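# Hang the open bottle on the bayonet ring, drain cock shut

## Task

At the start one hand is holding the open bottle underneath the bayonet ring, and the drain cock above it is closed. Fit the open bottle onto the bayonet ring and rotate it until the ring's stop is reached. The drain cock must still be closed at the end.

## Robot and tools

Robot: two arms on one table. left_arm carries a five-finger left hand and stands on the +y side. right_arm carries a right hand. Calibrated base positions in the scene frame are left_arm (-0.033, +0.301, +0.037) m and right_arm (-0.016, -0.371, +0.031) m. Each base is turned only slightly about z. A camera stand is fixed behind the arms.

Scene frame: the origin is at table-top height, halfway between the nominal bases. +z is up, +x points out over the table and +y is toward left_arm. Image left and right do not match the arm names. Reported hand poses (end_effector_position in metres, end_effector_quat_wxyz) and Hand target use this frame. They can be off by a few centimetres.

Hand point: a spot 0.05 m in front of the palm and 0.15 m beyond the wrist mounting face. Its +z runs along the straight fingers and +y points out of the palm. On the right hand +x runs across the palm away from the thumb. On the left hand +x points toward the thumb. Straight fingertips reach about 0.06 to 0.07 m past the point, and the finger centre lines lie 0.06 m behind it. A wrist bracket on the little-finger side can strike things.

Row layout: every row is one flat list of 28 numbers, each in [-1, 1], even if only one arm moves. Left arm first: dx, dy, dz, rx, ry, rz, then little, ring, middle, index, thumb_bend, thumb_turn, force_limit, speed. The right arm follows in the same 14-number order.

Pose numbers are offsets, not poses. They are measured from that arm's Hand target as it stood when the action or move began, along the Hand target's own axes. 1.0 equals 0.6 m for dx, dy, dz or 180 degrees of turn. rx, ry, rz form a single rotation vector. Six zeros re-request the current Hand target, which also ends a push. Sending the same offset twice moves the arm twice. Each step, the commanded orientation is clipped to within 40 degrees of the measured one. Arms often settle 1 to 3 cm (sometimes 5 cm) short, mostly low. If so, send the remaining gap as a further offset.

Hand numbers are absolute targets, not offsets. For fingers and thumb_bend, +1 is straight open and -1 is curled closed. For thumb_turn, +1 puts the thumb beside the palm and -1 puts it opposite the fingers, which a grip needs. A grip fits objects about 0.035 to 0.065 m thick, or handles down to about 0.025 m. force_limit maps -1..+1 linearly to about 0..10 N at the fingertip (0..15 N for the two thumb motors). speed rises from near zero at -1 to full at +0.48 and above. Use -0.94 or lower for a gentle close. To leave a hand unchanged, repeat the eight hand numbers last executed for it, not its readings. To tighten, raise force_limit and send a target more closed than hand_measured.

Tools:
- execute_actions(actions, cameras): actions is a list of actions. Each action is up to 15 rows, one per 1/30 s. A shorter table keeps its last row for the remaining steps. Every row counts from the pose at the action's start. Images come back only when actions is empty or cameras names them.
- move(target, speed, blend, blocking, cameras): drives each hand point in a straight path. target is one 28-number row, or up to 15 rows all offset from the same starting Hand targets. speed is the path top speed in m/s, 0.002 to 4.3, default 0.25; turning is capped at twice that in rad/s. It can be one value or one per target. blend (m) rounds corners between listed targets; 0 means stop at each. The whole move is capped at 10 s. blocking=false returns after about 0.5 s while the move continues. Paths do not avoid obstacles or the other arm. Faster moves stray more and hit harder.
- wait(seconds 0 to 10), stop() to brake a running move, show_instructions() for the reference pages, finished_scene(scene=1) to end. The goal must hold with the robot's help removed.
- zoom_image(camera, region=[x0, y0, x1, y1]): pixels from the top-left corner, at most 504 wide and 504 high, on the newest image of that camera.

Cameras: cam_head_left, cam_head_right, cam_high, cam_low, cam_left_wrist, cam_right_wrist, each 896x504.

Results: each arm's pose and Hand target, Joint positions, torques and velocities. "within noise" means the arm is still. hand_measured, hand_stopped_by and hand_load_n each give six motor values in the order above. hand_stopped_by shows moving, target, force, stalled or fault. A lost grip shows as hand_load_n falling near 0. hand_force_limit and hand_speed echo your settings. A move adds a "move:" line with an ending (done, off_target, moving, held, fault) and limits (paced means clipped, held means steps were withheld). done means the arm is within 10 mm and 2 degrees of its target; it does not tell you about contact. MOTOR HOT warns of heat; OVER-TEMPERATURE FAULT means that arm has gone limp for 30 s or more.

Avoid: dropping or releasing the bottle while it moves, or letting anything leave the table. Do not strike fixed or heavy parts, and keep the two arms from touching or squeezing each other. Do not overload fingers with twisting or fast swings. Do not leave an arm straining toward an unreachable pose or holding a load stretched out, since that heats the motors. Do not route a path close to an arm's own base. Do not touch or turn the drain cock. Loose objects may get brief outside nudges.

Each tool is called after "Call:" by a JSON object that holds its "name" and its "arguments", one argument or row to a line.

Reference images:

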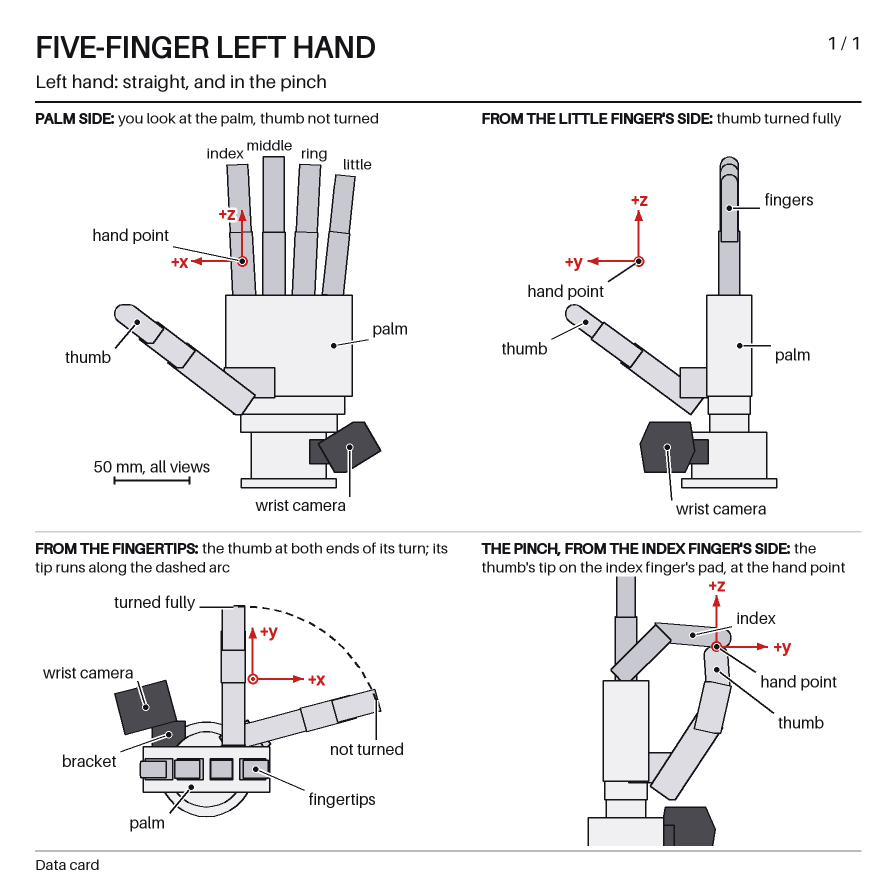

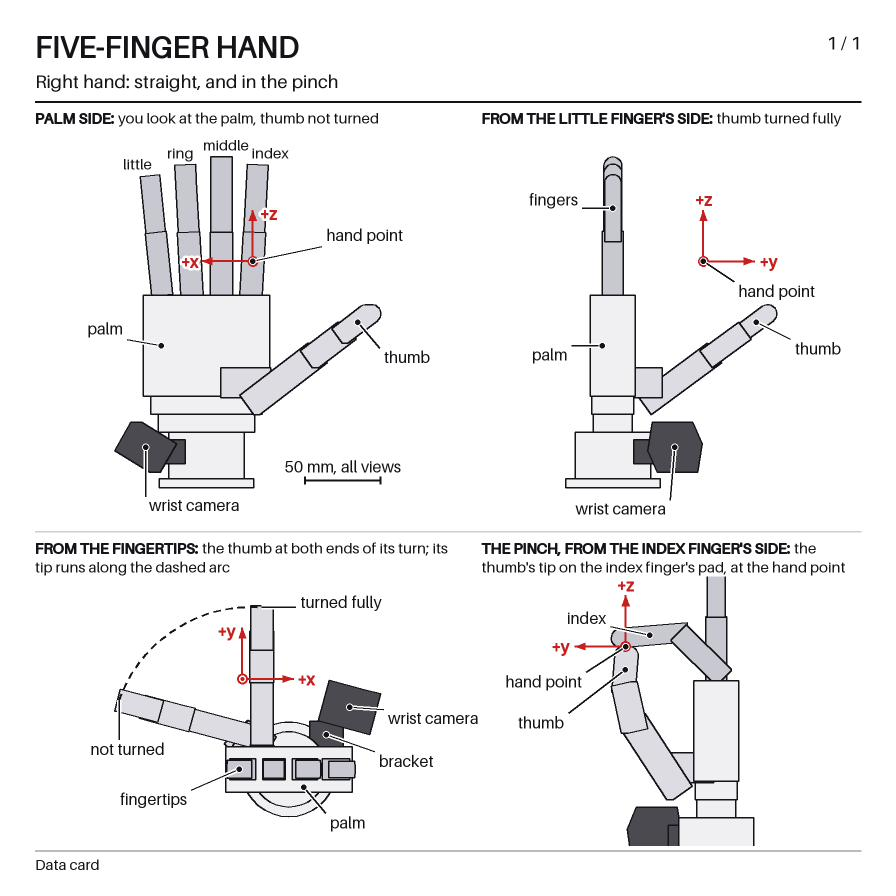

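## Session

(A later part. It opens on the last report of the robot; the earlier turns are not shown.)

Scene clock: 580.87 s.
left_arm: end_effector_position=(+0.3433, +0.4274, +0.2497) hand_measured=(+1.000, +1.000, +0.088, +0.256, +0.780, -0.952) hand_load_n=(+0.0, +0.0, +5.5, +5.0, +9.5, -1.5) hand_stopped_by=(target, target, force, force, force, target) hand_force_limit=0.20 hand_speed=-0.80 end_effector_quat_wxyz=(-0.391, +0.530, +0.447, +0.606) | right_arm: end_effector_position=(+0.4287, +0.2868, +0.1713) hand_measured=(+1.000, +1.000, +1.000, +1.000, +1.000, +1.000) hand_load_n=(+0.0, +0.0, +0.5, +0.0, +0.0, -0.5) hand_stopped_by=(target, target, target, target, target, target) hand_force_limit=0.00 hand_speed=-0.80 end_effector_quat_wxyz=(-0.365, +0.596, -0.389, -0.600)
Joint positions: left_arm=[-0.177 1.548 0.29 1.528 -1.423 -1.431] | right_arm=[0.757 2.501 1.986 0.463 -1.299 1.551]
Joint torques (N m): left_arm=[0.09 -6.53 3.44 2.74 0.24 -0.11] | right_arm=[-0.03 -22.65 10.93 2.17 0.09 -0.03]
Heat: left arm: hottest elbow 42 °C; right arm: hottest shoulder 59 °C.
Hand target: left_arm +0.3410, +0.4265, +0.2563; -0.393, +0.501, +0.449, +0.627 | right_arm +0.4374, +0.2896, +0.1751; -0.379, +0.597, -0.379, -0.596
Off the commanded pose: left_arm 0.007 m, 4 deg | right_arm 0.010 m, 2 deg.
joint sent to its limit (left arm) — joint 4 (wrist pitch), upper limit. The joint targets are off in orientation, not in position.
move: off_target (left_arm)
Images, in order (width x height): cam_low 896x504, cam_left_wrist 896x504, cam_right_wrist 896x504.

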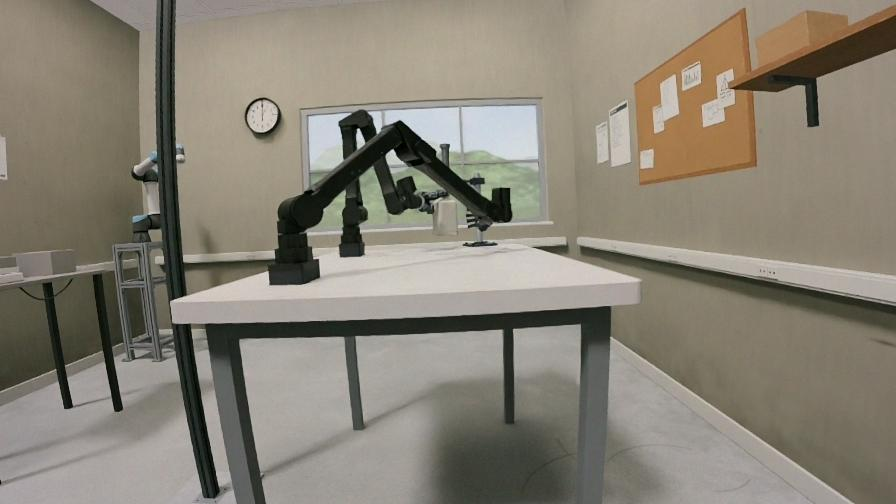

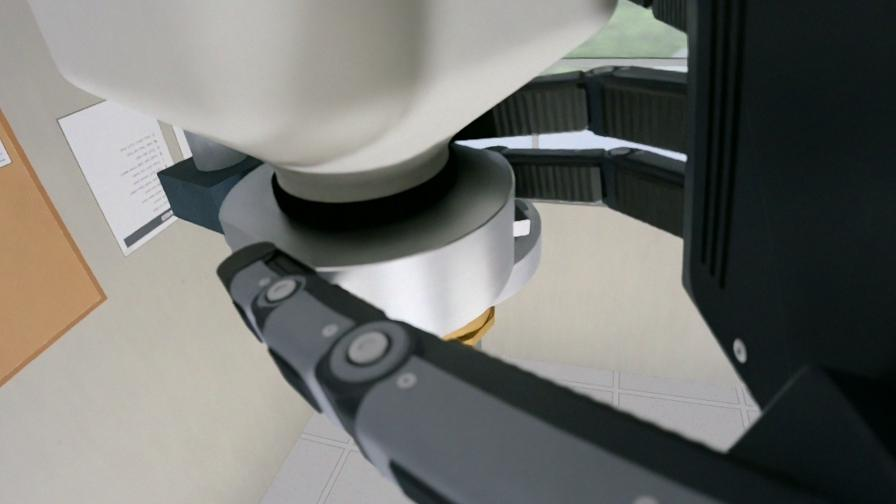

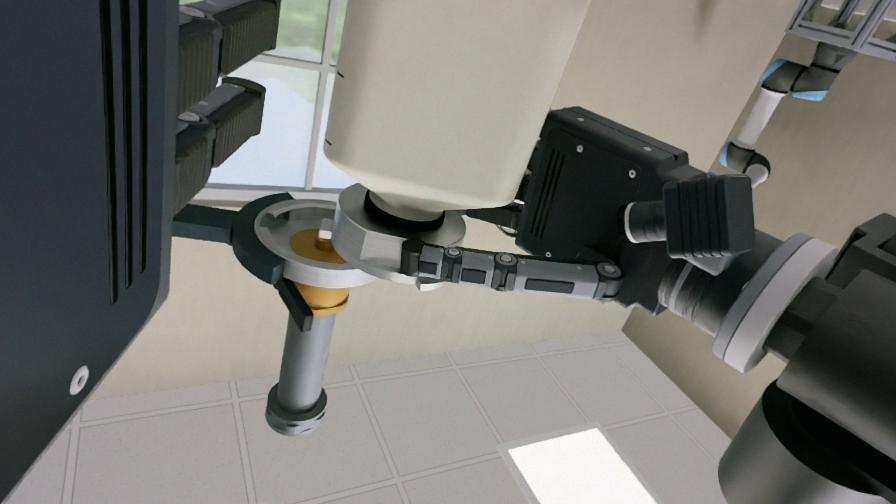

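Call:
{"name": "move", "arguments": {
  "target": [-0.0595,0.1167,0.0383,0,-0.0056,0.0133,1.0,1.0,-0.1,0.05,0.774,-0.952,0.20,-0.80,0,0,-0.25,0,0,0,1.0,1.0,1.0,1.0,1.0,1.0,0.0,-0.80],
  "speed": 0.15,
  "cameras": ["cam_left_wrist","cam_right_wrist","cam_low","cam_high"]
}}

Scene clock: 638.80 s.
left_arm: end_effector_position=(+0.4132, +0.4277, +0.2270) hand_measured=(+1.000, +1.000, +0.088, +0.256, +0.780, -0.952) hand_load_n=(+0.0, +0.0, +5.5, +4.5, +9.5, -1.5) hand_stopped_by=(target, target, force, force, force, target) hand_force_limit=0.20 hand_speed=-0.80 end_effector_quat_wxyz=(-0.407, +0.538, +0.433, +0.597) | right_arm: end_effector_position=(+0.5023, +0.1554, +0.1675) hand_measured=(+1.000, +1.000, +1.000, +1.000, +1.000, +1.000) hand_load_n=(+0.5, +0.0, +0.0, +0.0, +0.0, +0.0) hand_stopped_by=(target, target, target, target, target, target) hand_force_limit=0.00 hand_speed=-0.80 end_effector_quat_wxyz=(-0.369, +0.592, -0.391, -0.601)
Joint positions: left_arm=[-0.143 1.743 0.471 1.53 -1.39 -1.396] | right_arm=[0.56 2.461 1.889 0.51 -1.486 1.542]
Joint torques (N m): left_arm=[0.97 -8.29 5.2 2.7 0.46 -0.11] | right_arm=[0.73 -23.94 7.34 2 -0.13 -0.17]
Heat: left arm: hottest elbow 40 °C; right arm: hottest shoulder 59 °C.
Hand target: left_arm +0.4200, +0.4299, +0.2352; -0.402, +0.516, +0.442, +0.614 | right_arm +0.5010, +0.1538, +0.1754; -0.379, +0.597, -0.379, -0.596
Off the commanded pose: left_arm 0.011 m, 3 deg | right_arm 0.008 m, 2 deg.
joint sent to its limit (left arm) — joint 4 (wrist pitch), upper limit. The joint targets still meet the commanded pose.
move: off_target (left_arm)
Images, in order (width x height): cam_high 896x504, cam_low 896x504, cam_left_wrist 896x504, cam_right_wrist 896x504.

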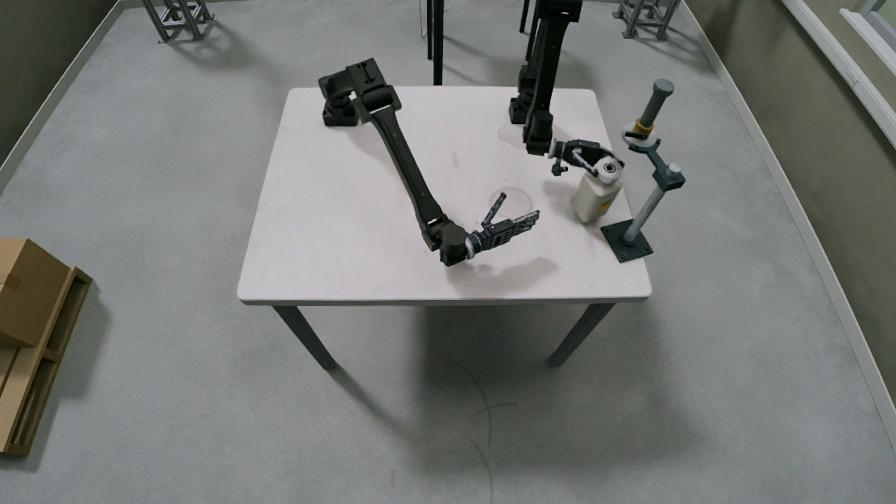

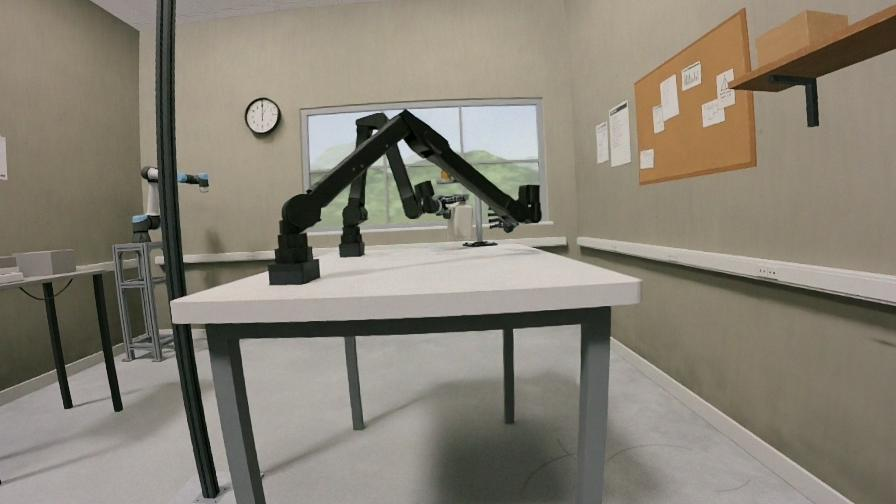

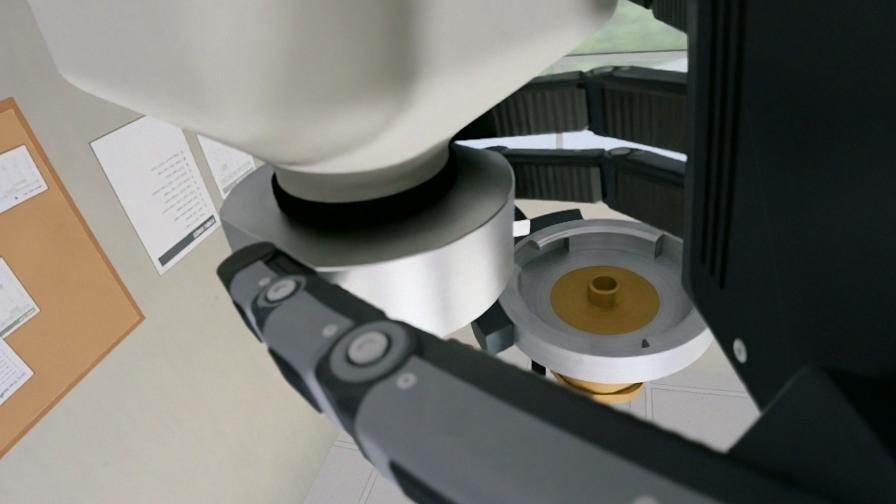

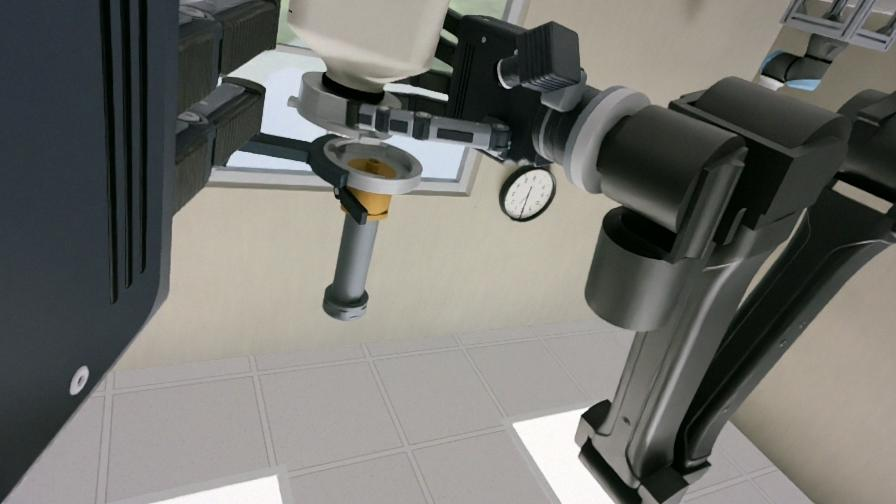

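Call:
{"name": "zoom_image", "arguments": {
  "camera": "cam_left_wrist",
  "region": [470, 190, 730, 420]
}}

Call:
{"name": "zoom_image", "arguments": {
  "camera": "cam_high",
  "region": [520, 70, 700, 270]
}}

Scaled by 1.938 from the camera's 896x504 image, which has a finer 1280x720 frame.

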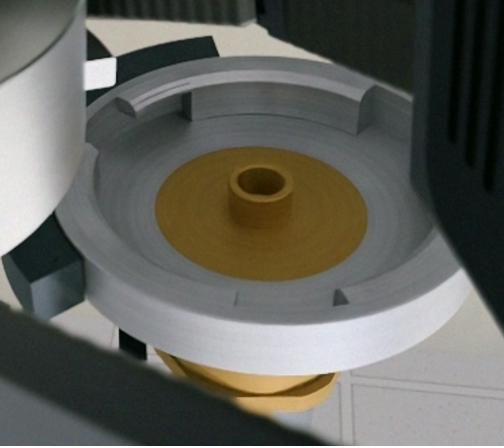

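Scaled by 2.520 from the camera's 896x504 image, which has a finer 1280x720 frame.

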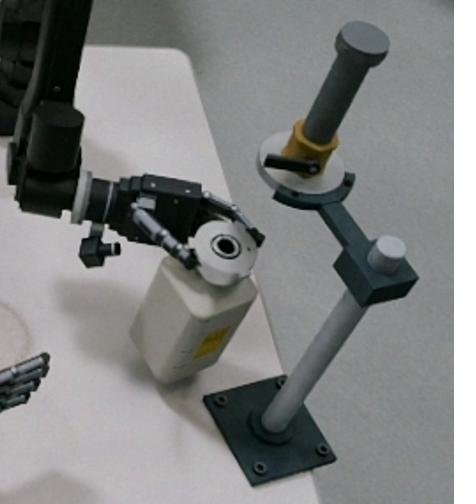

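Call:
{"name": "zoom_image", "arguments": {
  "camera": "cam_left_wrist",
  "region": [510, 200, 610, 280]
}}

Call:
{"name": "zoom_image", "arguments": {
  "camera": "cam_left_wrist",
  "region": [600, 210, 700, 290]
}}

Call:
{"name": "zoom_image", "arguments": {
  "camera": "cam_left_wrist",
  "region": [560, 300, 680, 390]
}}

Call:
{"name": "zoom_image", "arguments": {
  "camera": "cam_right_wrist",
  "region": [310, 120, 430, 230]
}}

Scaled by 5.040 from the camera's 896x504 image, which has a finer 1280x720 frame.

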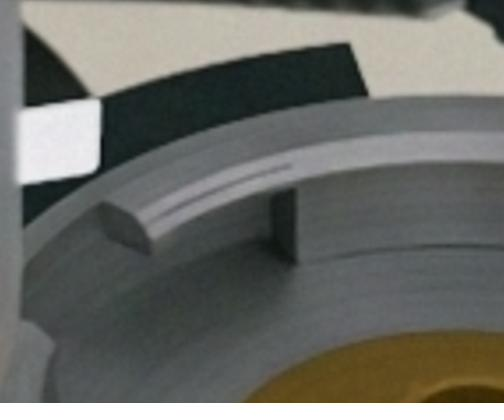

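Scaled by 5.040 from the camera's 896x504 image, which has a finer 1280x720 frame.

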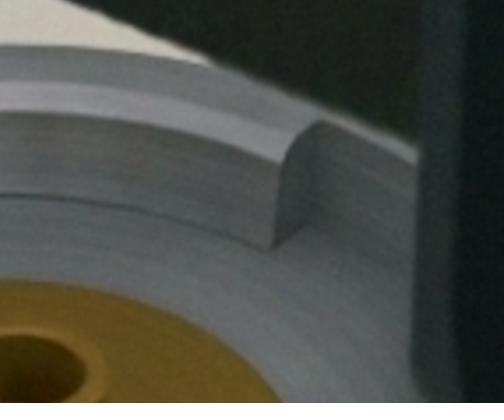

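Scaled by 4.200 from the camera's 896x504 image, which has a finer 1280x720 frame.

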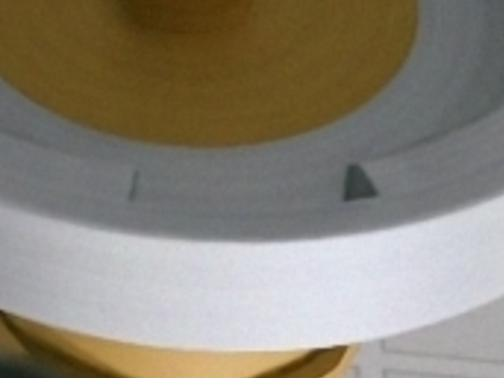

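Scaled by 4.200 from the camera's 896x504 image, which has a finer 1280x720 frame.

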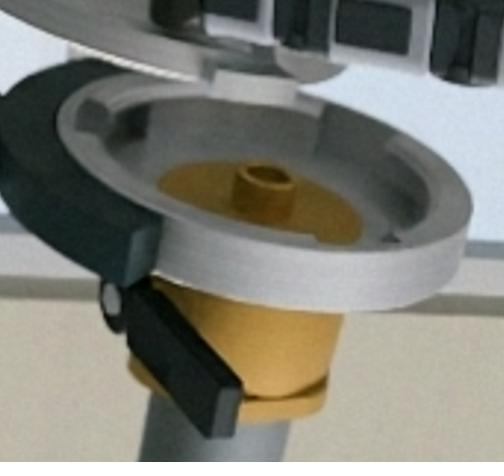

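Call:
{"name": "zoom_image", "arguments": {
  "camera": "cam_high",
  "region": [580, 140, 640, 200]
}}

Call:
{"name": "zoom_image", "arguments": {
  "camera": "cam_low",
  "region": [400, 150, 540, 260]
}}

Scaled by 8.400 from the camera's 896x504 image, which has a finer 1280x720 frame.

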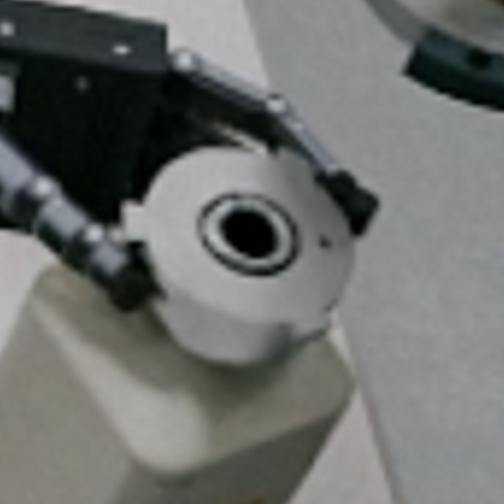

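Scaled by 3.600 from the camera's 896x504 image, which has a finer 1280x720 frame.

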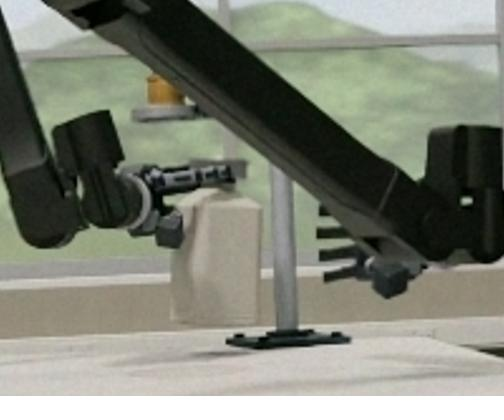

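Call:
{"name": "move", "arguments": {
  "target": [-0.0409,-0.0066,-0.0043,0,0,0,1.0,1.0,-0.1,0.05,0.774,-0.952,0.20,-0.80,0,0,0,0,0,0,1.0,1.0,1.0,1.0,1.0,1.0,0.0,-0.80],
  "speed": 0.1,
  "cameras": ["cam_low"]
}}

Call:
{"name": "zoom_image", "arguments": {
  "camera": "cam_low",
  "region": [400, 150, 540, 260]
}}

Scene clock: 717.43 s.
left_arm: end_effector_position=(+0.4145, +0.4277, +0.2029) hand_measured=(+1.000, +1.000, +0.088, +0.256, +0.780, -0.952) hand_load_n=(+0.0, +0.0, +5.5, +4.5, +9.0, -1.5) hand_stopped_by=(target, target, force, force, force, target) hand_force_limit=0.20 hand_speed=-0.80 end_effector_quat_wxyz=(-0.408, +0.545, +0.431, +0.592) | right_arm: end_effector_position=(+0.5023, +0.1554, +0.1675) hand_measured=(+1.000, +1.000, +1.000, +1.000, +1.000, +1.000) hand_load_n=(+0.0, +0.5, +0.0, +0.0, +0.0, +0.0) hand_stopped_by=(target, target, target, target, target, target) hand_force_limit=0.00 hand_speed=-0.80 end_effector_quat_wxyz=(-0.369, +0.592, -0.391, -0.601)
Joint positions: left_arm=[-0.143 1.81 0.471 1.53 -1.39 -1.449] | right_arm=[0.56 2.461 1.889 0.51 -1.486 1.542]
Joint torques (N m): left_arm=[0.67 -8.7 4.4 2.74 0.18 -0.26] | right_arm=[0.38 -24.35 7.23 2.03 -0.14 -0.13]
Heat: left arm: hottest elbow 40 °C; right arm: hottest shoulder 55 °C.
Hand target: left_arm +0.4191, +0.4295, +0.2102; -0.402, +0.516, +0.442, +0.614 | right_arm +0.5011, +0.1538, +0.1754; -0.379, +0.597, -0.379, -0.596
Off the commanded pose: left_arm 0.009 m, 4 deg | right_arm 0.008 m, 2 deg.
joint sent to its limit (left arm) — joint 4 (wrist pitch), upper limit. The joint targets still meet the commanded pose.
move: off_target (left_arm)
Images, in order (width x height): cam_low 896x504.

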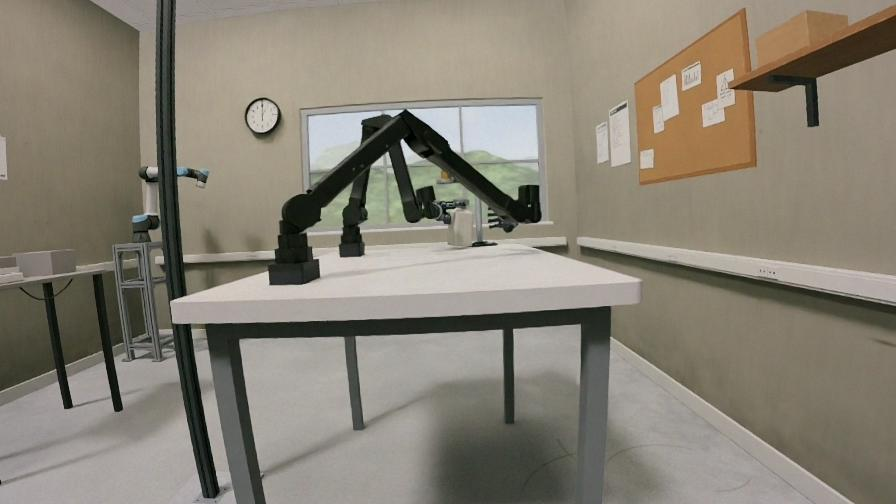

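Scaled by 3.600 from the camera's 896x504 image, which has a finer 1280x720 frame.

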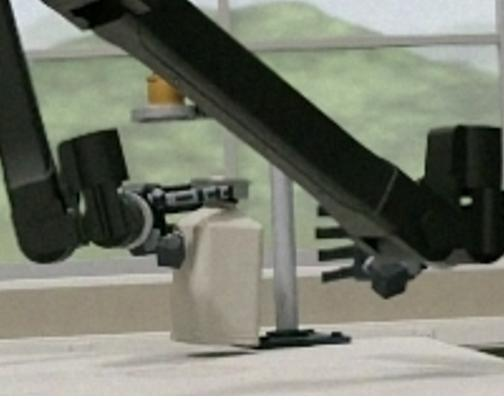

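Call:
{"name": "move", "arguments": {
  "target": [-0.0065,-0.0011,-0.0007,0,0,0,1.0,1.0,-0.1,0.05,0.774,-0.952,0.20,-0.80,0,0,0,0,0,0,1.0,1.0,1.0,1.0,1.0,1.0,0.0,-0.80],
  "speed": 0.05,
  "cameras": ["cam_low","cam_high","cam_right_wrist"]
}}

Call:
{"name": "zoom_image", "arguments": {
  "camera": "cam_low",
  "region": [400, 180, 500, 270]
}}

Call:
{"name": "zoom_image", "arguments": {
  "camera": "cam_high",
  "region": [530, 110, 650, 240]
}}

Scene clock: 724.33 s.
left_arm: end_effector_position=(+0.4144, +0.4278, +0.2010) hand_measured=(+1.000, +1.000, +0.088, +0.256, +0.780, -0.952) hand_load_n=(+0.0, +0.0, +5.0, +4.5, +9.0, -1.5) hand_stopped_by=(target, target, force, force, force, target) hand_force_limit=0.20 hand_speed=-0.80 end_effector_quat_wxyz=(-0.406, +0.544, +0.433, +0.593) | right_arm: end_effector_position=(+0.5023, +0.1554, +0.1675) hand_measured=(+1.000, +1.000, +1.000, +1.000, +1.000, +1.000) hand_load_n=(+0.0, +0.0, +0.0, +0.0, +0.0, +0.0) hand_stopped_by=(target, target, target, target, target, target) hand_force_limit=0.00 hand_speed=-0.80 end_effector_quat_wxyz=(-0.369, +0.592, -0.391, -0.601)
Joint positions: left_arm=[-0.143 1.816 0.471 1.53 -1.39 -1.46] | right_arm=[0.56 2.461 1.889 0.51 -1.486 1.542]
Joint torques (N m): left_arm=[0.67 -8.41 4.33 2.73 0.14 -0.28] | right_arm=[0.38 -24.29 7.15 2.09 -0.14 -0.15]
Heat: left arm: hottest elbow 40 °C; right arm: hottest shoulder 55 °C.
Hand target: left_arm +0.4189, +0.4294, +0.2062; -0.402, +0.516, +0.442, +0.614 | right_arm +0.5011, +0.1538, +0.1754; -0.379, +0.597, -0.379, -0.596
Off the commanded pose: left_arm 0.007 m, 4 deg | right_arm 0.008 m, 2 deg.
joint sent to its limit (left arm) — joint 4 (wrist pitch), upper limit. The joint targets still meet the commanded pose.
move: off_target (left_arm)
Images, in order (width x height): cam_high 896x504, cam_low 896x504, cam_right_wrist 896x504.

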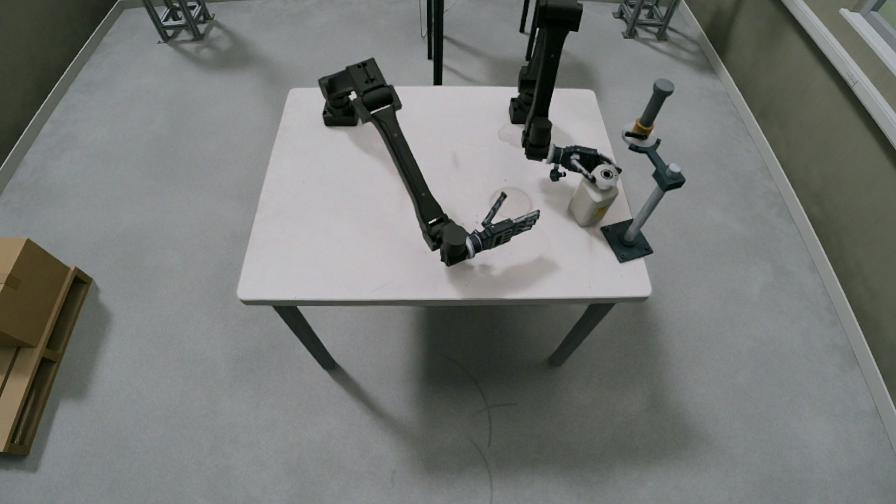

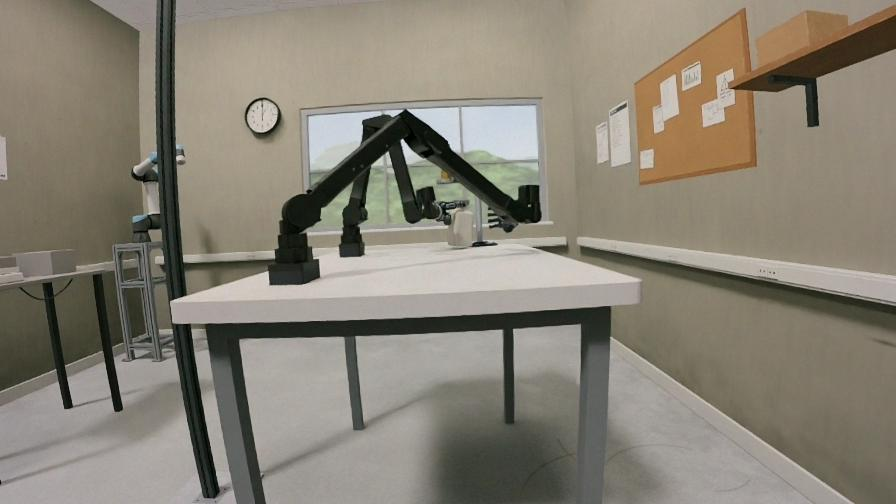

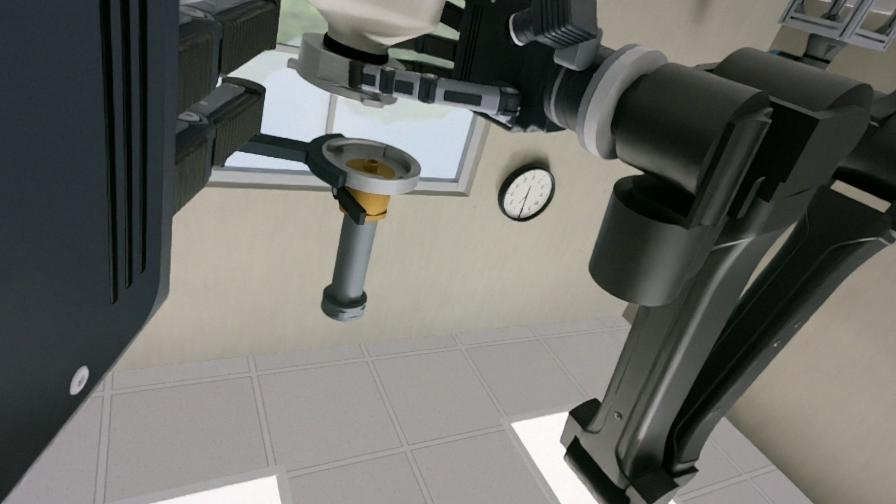

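Scaled by 5.040 from the camera's 896x504 image, which has a finer 1280x720 frame.

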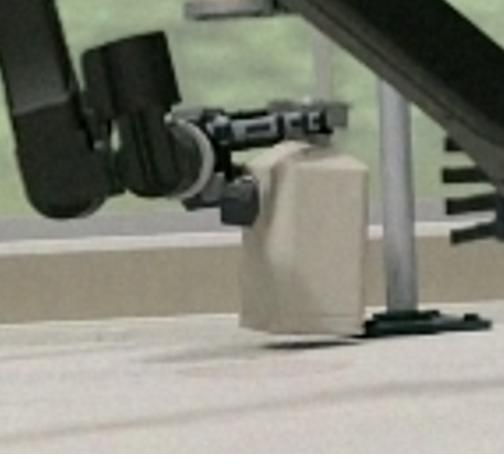

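Scaled by 3.877 from the camera's 896x504 image, which has a finer 1280x720 frame.

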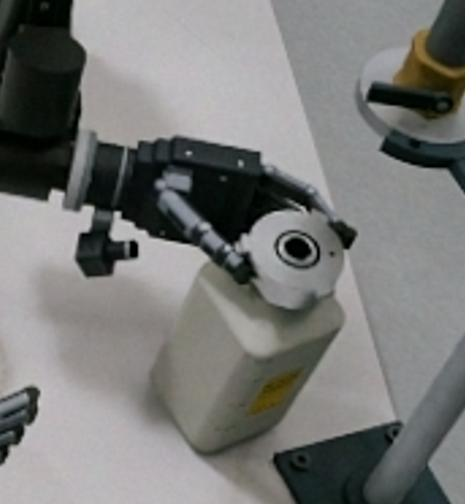

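Call:
{"name": "move", "arguments": {
  "target": [-0.0082,-0.0014,-0.0008,0,0,0,1.0,1.0,-0.1,0.05,0.774,-0.952,0.20,-0.80,0,0,0,0,0,0,1.0,1.0,1.0,1.0,1.0,1.0,0.0,-0.80],
  "speed": 0.05,
  "cameras": ["cam_low"]
}}

Call:
{"name": "zoom_image", "arguments": {
  "camera": "cam_low",
  "region": [400, 180, 500, 270]
}}

Scene clock: 744.57 s.
left_arm: end_effector_position=(+0.4142, +0.4280, +0.1962) hand_measured=(+1.000, +1.000, +0.088, +0.256, +0.780, -0.952) hand_load_n=(+0.0, +0.0, +5.5, +4.5, +9.0, -1.5) hand_stopped_by=(target, target, force, force, force, target) hand_force_limit=0.20 hand_speed=-0.80 end_effector_quat_wxyz=(-0.406, +0.545, +0.433, +0.592) | right_arm: end_effector_position=(+0.5023, +0.1554, +0.1675) hand_measured=(+1.000, +1.000, +1.000, +1.000, +1.000, +1.000) hand_load_n=(+0.0, +0.0, +0.0, +0.0, +0.0, +0.0) hand_stopped_by=(target, target, target, target, target, target) hand_force_limit=0.00 hand_speed=-0.80 end_effector_quat_wxyz=(-0.369, +0.592, -0.391, -0.601)
Joint positions: left_arm=[-0.143 1.83 0.471 1.53 -1.391 -1.473] | right_arm=[0.56 2.461 1.889 0.51 -1.486 1.542]
Joint torques (N m): left_arm=[0.62 -8.47 4.23 2.76 0.11 -0.25] | right_arm=[0.73 -24.47 7.21 2.09 -0.15 -0.16]
Heat: left arm: hottest elbow 40 °C; right arm: hottest shoulder 55 °C.
Hand target: left_arm +0.4187, +0.4294, +0.2012; -0.402, +0.516, +0.442, +0.614 | right_arm +0.5011, +0.1538, +0.1754; -0.379, +0.597, -0.379, -0.596
Off the commanded pose: left_arm 0.007 m, 4 deg | right_arm 0.008 m, 2 deg.
joint sent to its limit (left arm) — joint 4 (wrist pitch), upper limit. The joint targets still meet the commanded pose.
move: off_target (left_arm)
Images, in order (width x height): cam_low 896x504.

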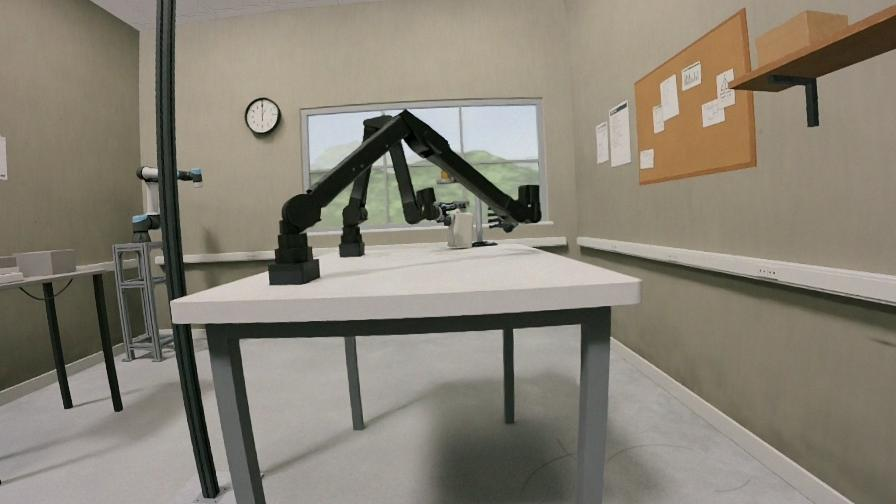

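Scaled by 5.040 from the camera's 896x504 image, which has a finer 1280x720 frame.

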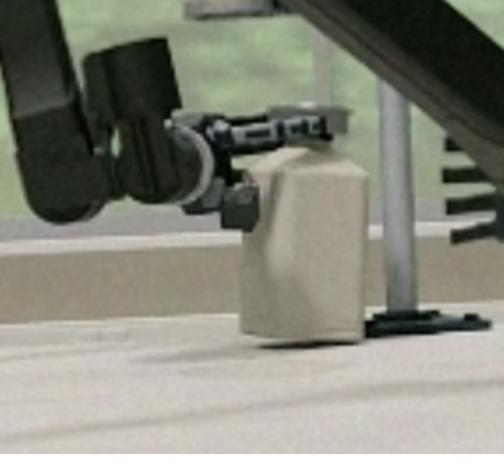

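Call:
{"name": "move", "arguments": {
  "target": [-0.0065,-0.0011,-0.0007,0,0,0,1.0,1.0,-0.1,0.05,0.774,-0.952,0.20,-0.80,0,0,0,0,0,0,1.0,1.0,1.0,1.0,1.0,1.0,0.0,-0.80],
  "speed": 0.05,
  "cameras": ["cam_low","cam_high","cam_left_wrist"]
}}

Call:
{"name": "zoom_image", "arguments": {
  "camera": "cam_low",
  "region": [400, 180, 500, 270]
}}

Call:
{"name": "zoom_image", "arguments": {
  "camera": "cam_high",
  "region": [530, 110, 650, 240]
}}

Scene clock: 750.87 s.
left_arm: end_effector_position=(+0.4139, +0.4282, +0.1928) hand_measured=(+1.000, +1.000, +0.088, +0.256, +0.780, -0.952) hand_load_n=(+0.0, +0.0, +5.5, +4.5, +9.0, -1.5) hand_stopped_by=(target, target, force, force, force, target) hand_force_limit=0.20 hand_speed=-0.80 end_effector_quat_wxyz=(-0.405, +0.545, +0.435, +0.592) | right_arm: end_effector_position=(+0.5023, +0.1554, +0.1675) hand_measured=(+1.000, +1.000, +1.000, +1.000, +1.000, +1.000) hand_load_n=(+0.0, +0.0, +0.0, +0.0, -0.5, +0.0) hand_stopped_by=(target, target, target, target, target, target) hand_force_limit=0.00 hand_speed=-0.80 end_effector_quat_wxyz=(-0.369, +0.592, -0.391, -0.601)
Joint positions: left_arm=[-0.143 1.84 0.471 1.53 -1.392 -1.485] | right_arm=[0.56 2.461 1.889 0.51 -1.486 1.542]
Joint torques (N m): left_arm=[0.56 -8.41 4.15 2.74 0.09 -0.25] | right_arm=[0.38 -24.29 7.2 2.04 -0.13 -0.16]
Heat: left arm: hottest elbow 40 °C; right arm: hottest shoulder 56 °C.
Hand target: left_arm +0.4185, +0.4293, +0.1972; -0.402, +0.516, +0.442, +0.614 | right_arm +0.5011, +0.1538, +0.1754; -0.379, +0.597, -0.379, -0.596
Off the commanded pose: left_arm 0.007 m, 4 deg | right_arm 0.008 m, 2 deg.
joint sent to its limit (left arm) — joint 4 (wrist pitch), upper limit. The joint targets are off in orientation, not in position.
move: off_target (left_arm)
Images, in order (width x height): cam_high 896x504, cam_low 896x504, cam_left_wrist 896x504.

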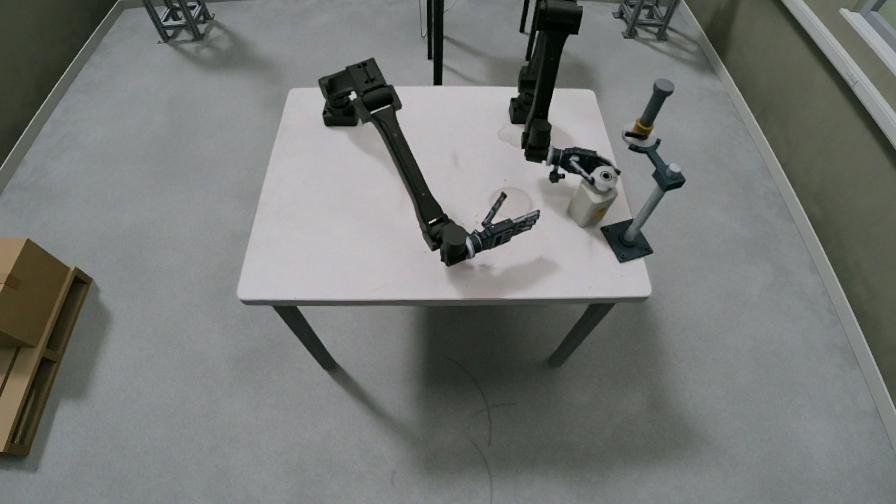

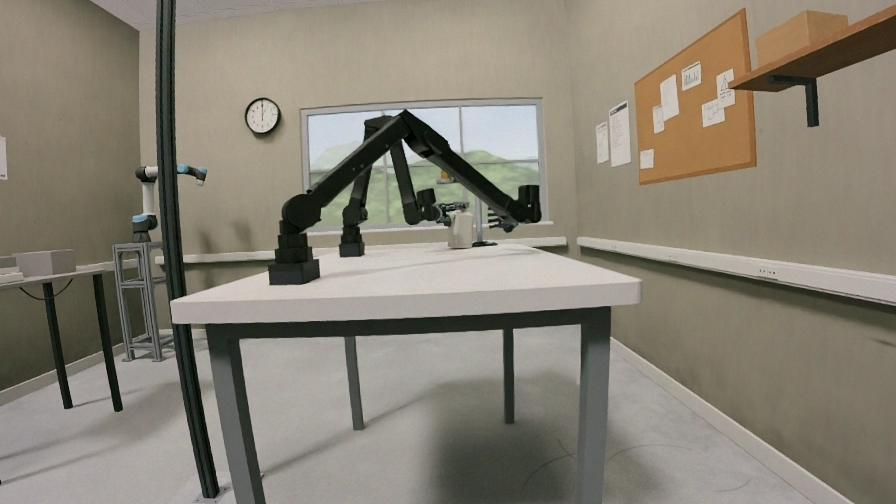

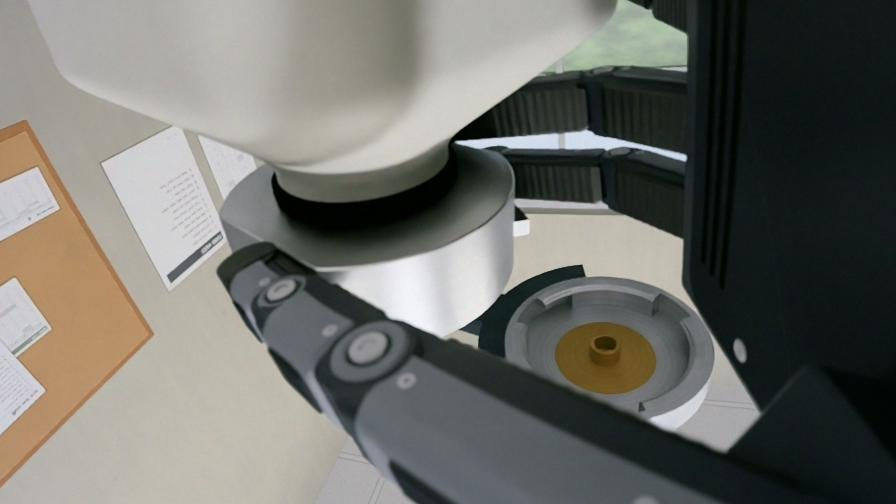

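Scaled by 5.040 from the camera's 896x504 image, which has a finer 1280x720 frame.

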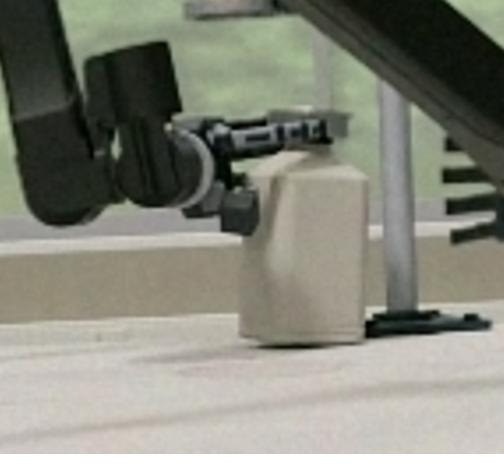

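Scaled by 3.877 from the camera's 896x504 image, which has a finer 1280x720 frame.

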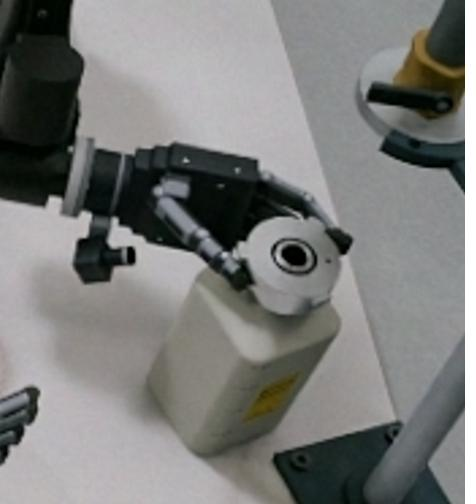

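Call:
{"name": "execute_actions", "arguments": {
  "actions": [],
  "cameras": ["cam_left_wrist","cam_right_wrist","cam_high","cam_head_left"]
}}

Scene clock: 771.30 s.
left_arm: end_effector_position=(+0.4139, +0.4282, +0.1928) hand_measured=(+1.000, +1.000, +0.088, +0.256, +0.780, -0.952) hand_load_n=(+0.0, +0.0, +5.5, +4.5, +9.5, -1.5) hand_stopped_by=(target, target, force, force, force, target) hand_force_limit=0.20 hand_speed=-0.80 end_effector_quat_wxyz=(-0.405, +0.545, +0.435, +0.592) | right_arm: end_effector_position=(+0.5023, +0.1554, +0.1675) hand_measured=(+1.000, +1.000, +1.000, +1.000, +1.000, +1.000) hand_load_n=(+0.0, +0.0, +0.0, +0.0, +0.0, +0.0) hand_stopped_by=(target, target, target, target, target, target) hand_force_limit=0.00 hand_speed=-0.80 end_effector_quat_wxyz=(-0.369, +0.592, -0.391, -0.601)
Joint positions: left_arm=[-0.143 1.84 0.471 1.53 -1.392 -1.485] | right_arm=[0.56 2.461 1.889 0.51 -1.486 1.542]
Joint velocities: within noise
Joint torques (N m): left_arm=[0.56 -8.47 4.15 2.74 0.1 -0.26] | right_arm=[0.56 -24.18 7.17 1.98 -0.15 -0.15]
Heat: left arm: hottest elbow 39 °C; right arm: hottest shoulder 56 °C.
Hand target: left_arm +0.4185, +0.4293, +0.1972; -0.402, +0.516, +0.442, +0.614 | right_arm +0.5011, +0.1538, +0.1754; -0.379, +0.597, -0.379, -0.596
Off the commanded pose: left_arm 0.007 m, 4 deg | right_arm 0.008 m, 2 deg.
Images, in order (width x height): cam_head_left 896x504, cam_high 896x504, cam_left_wrist 896x504, cam_right_wrist 896x504.

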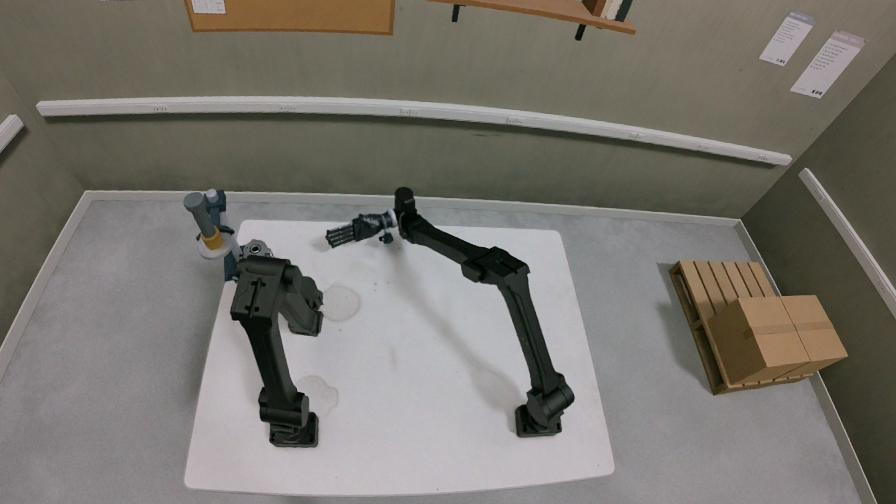

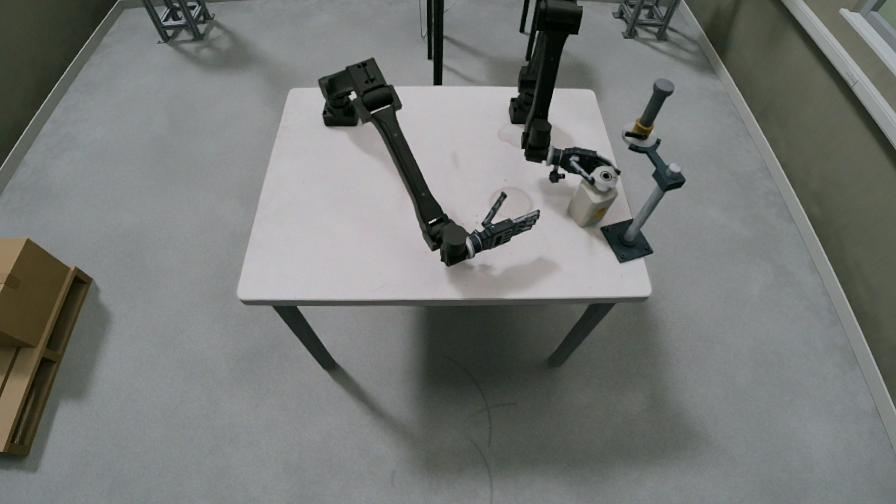

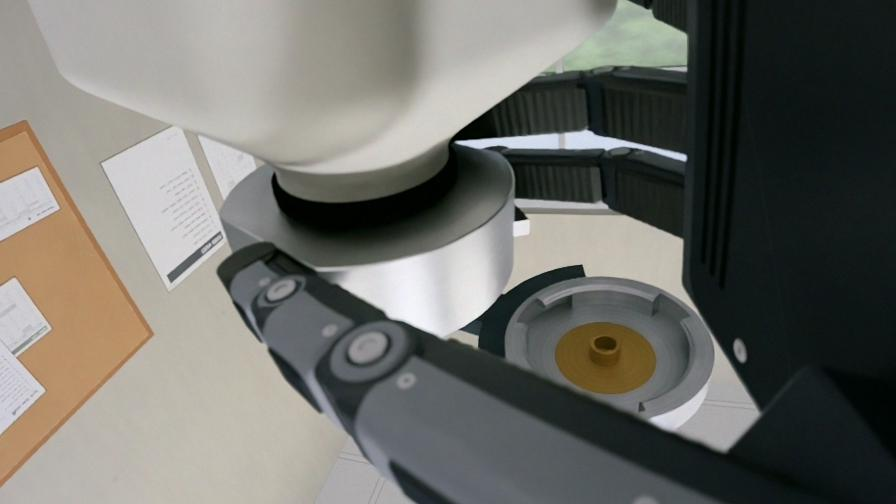

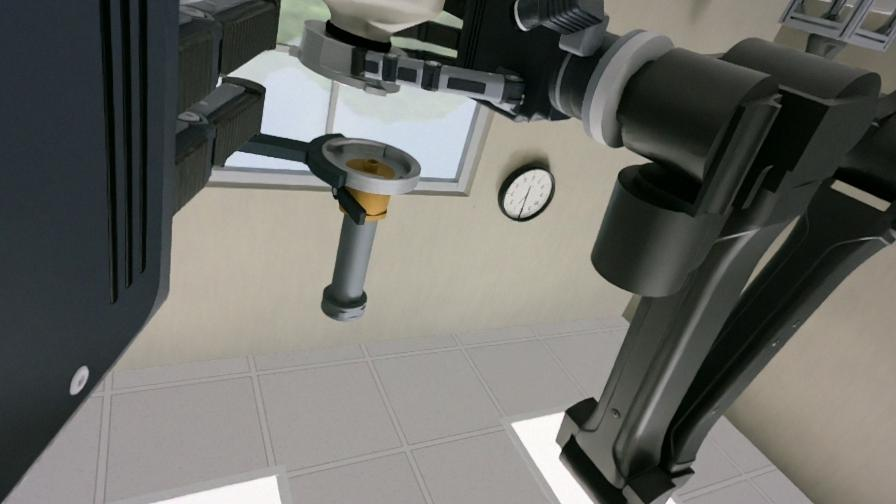

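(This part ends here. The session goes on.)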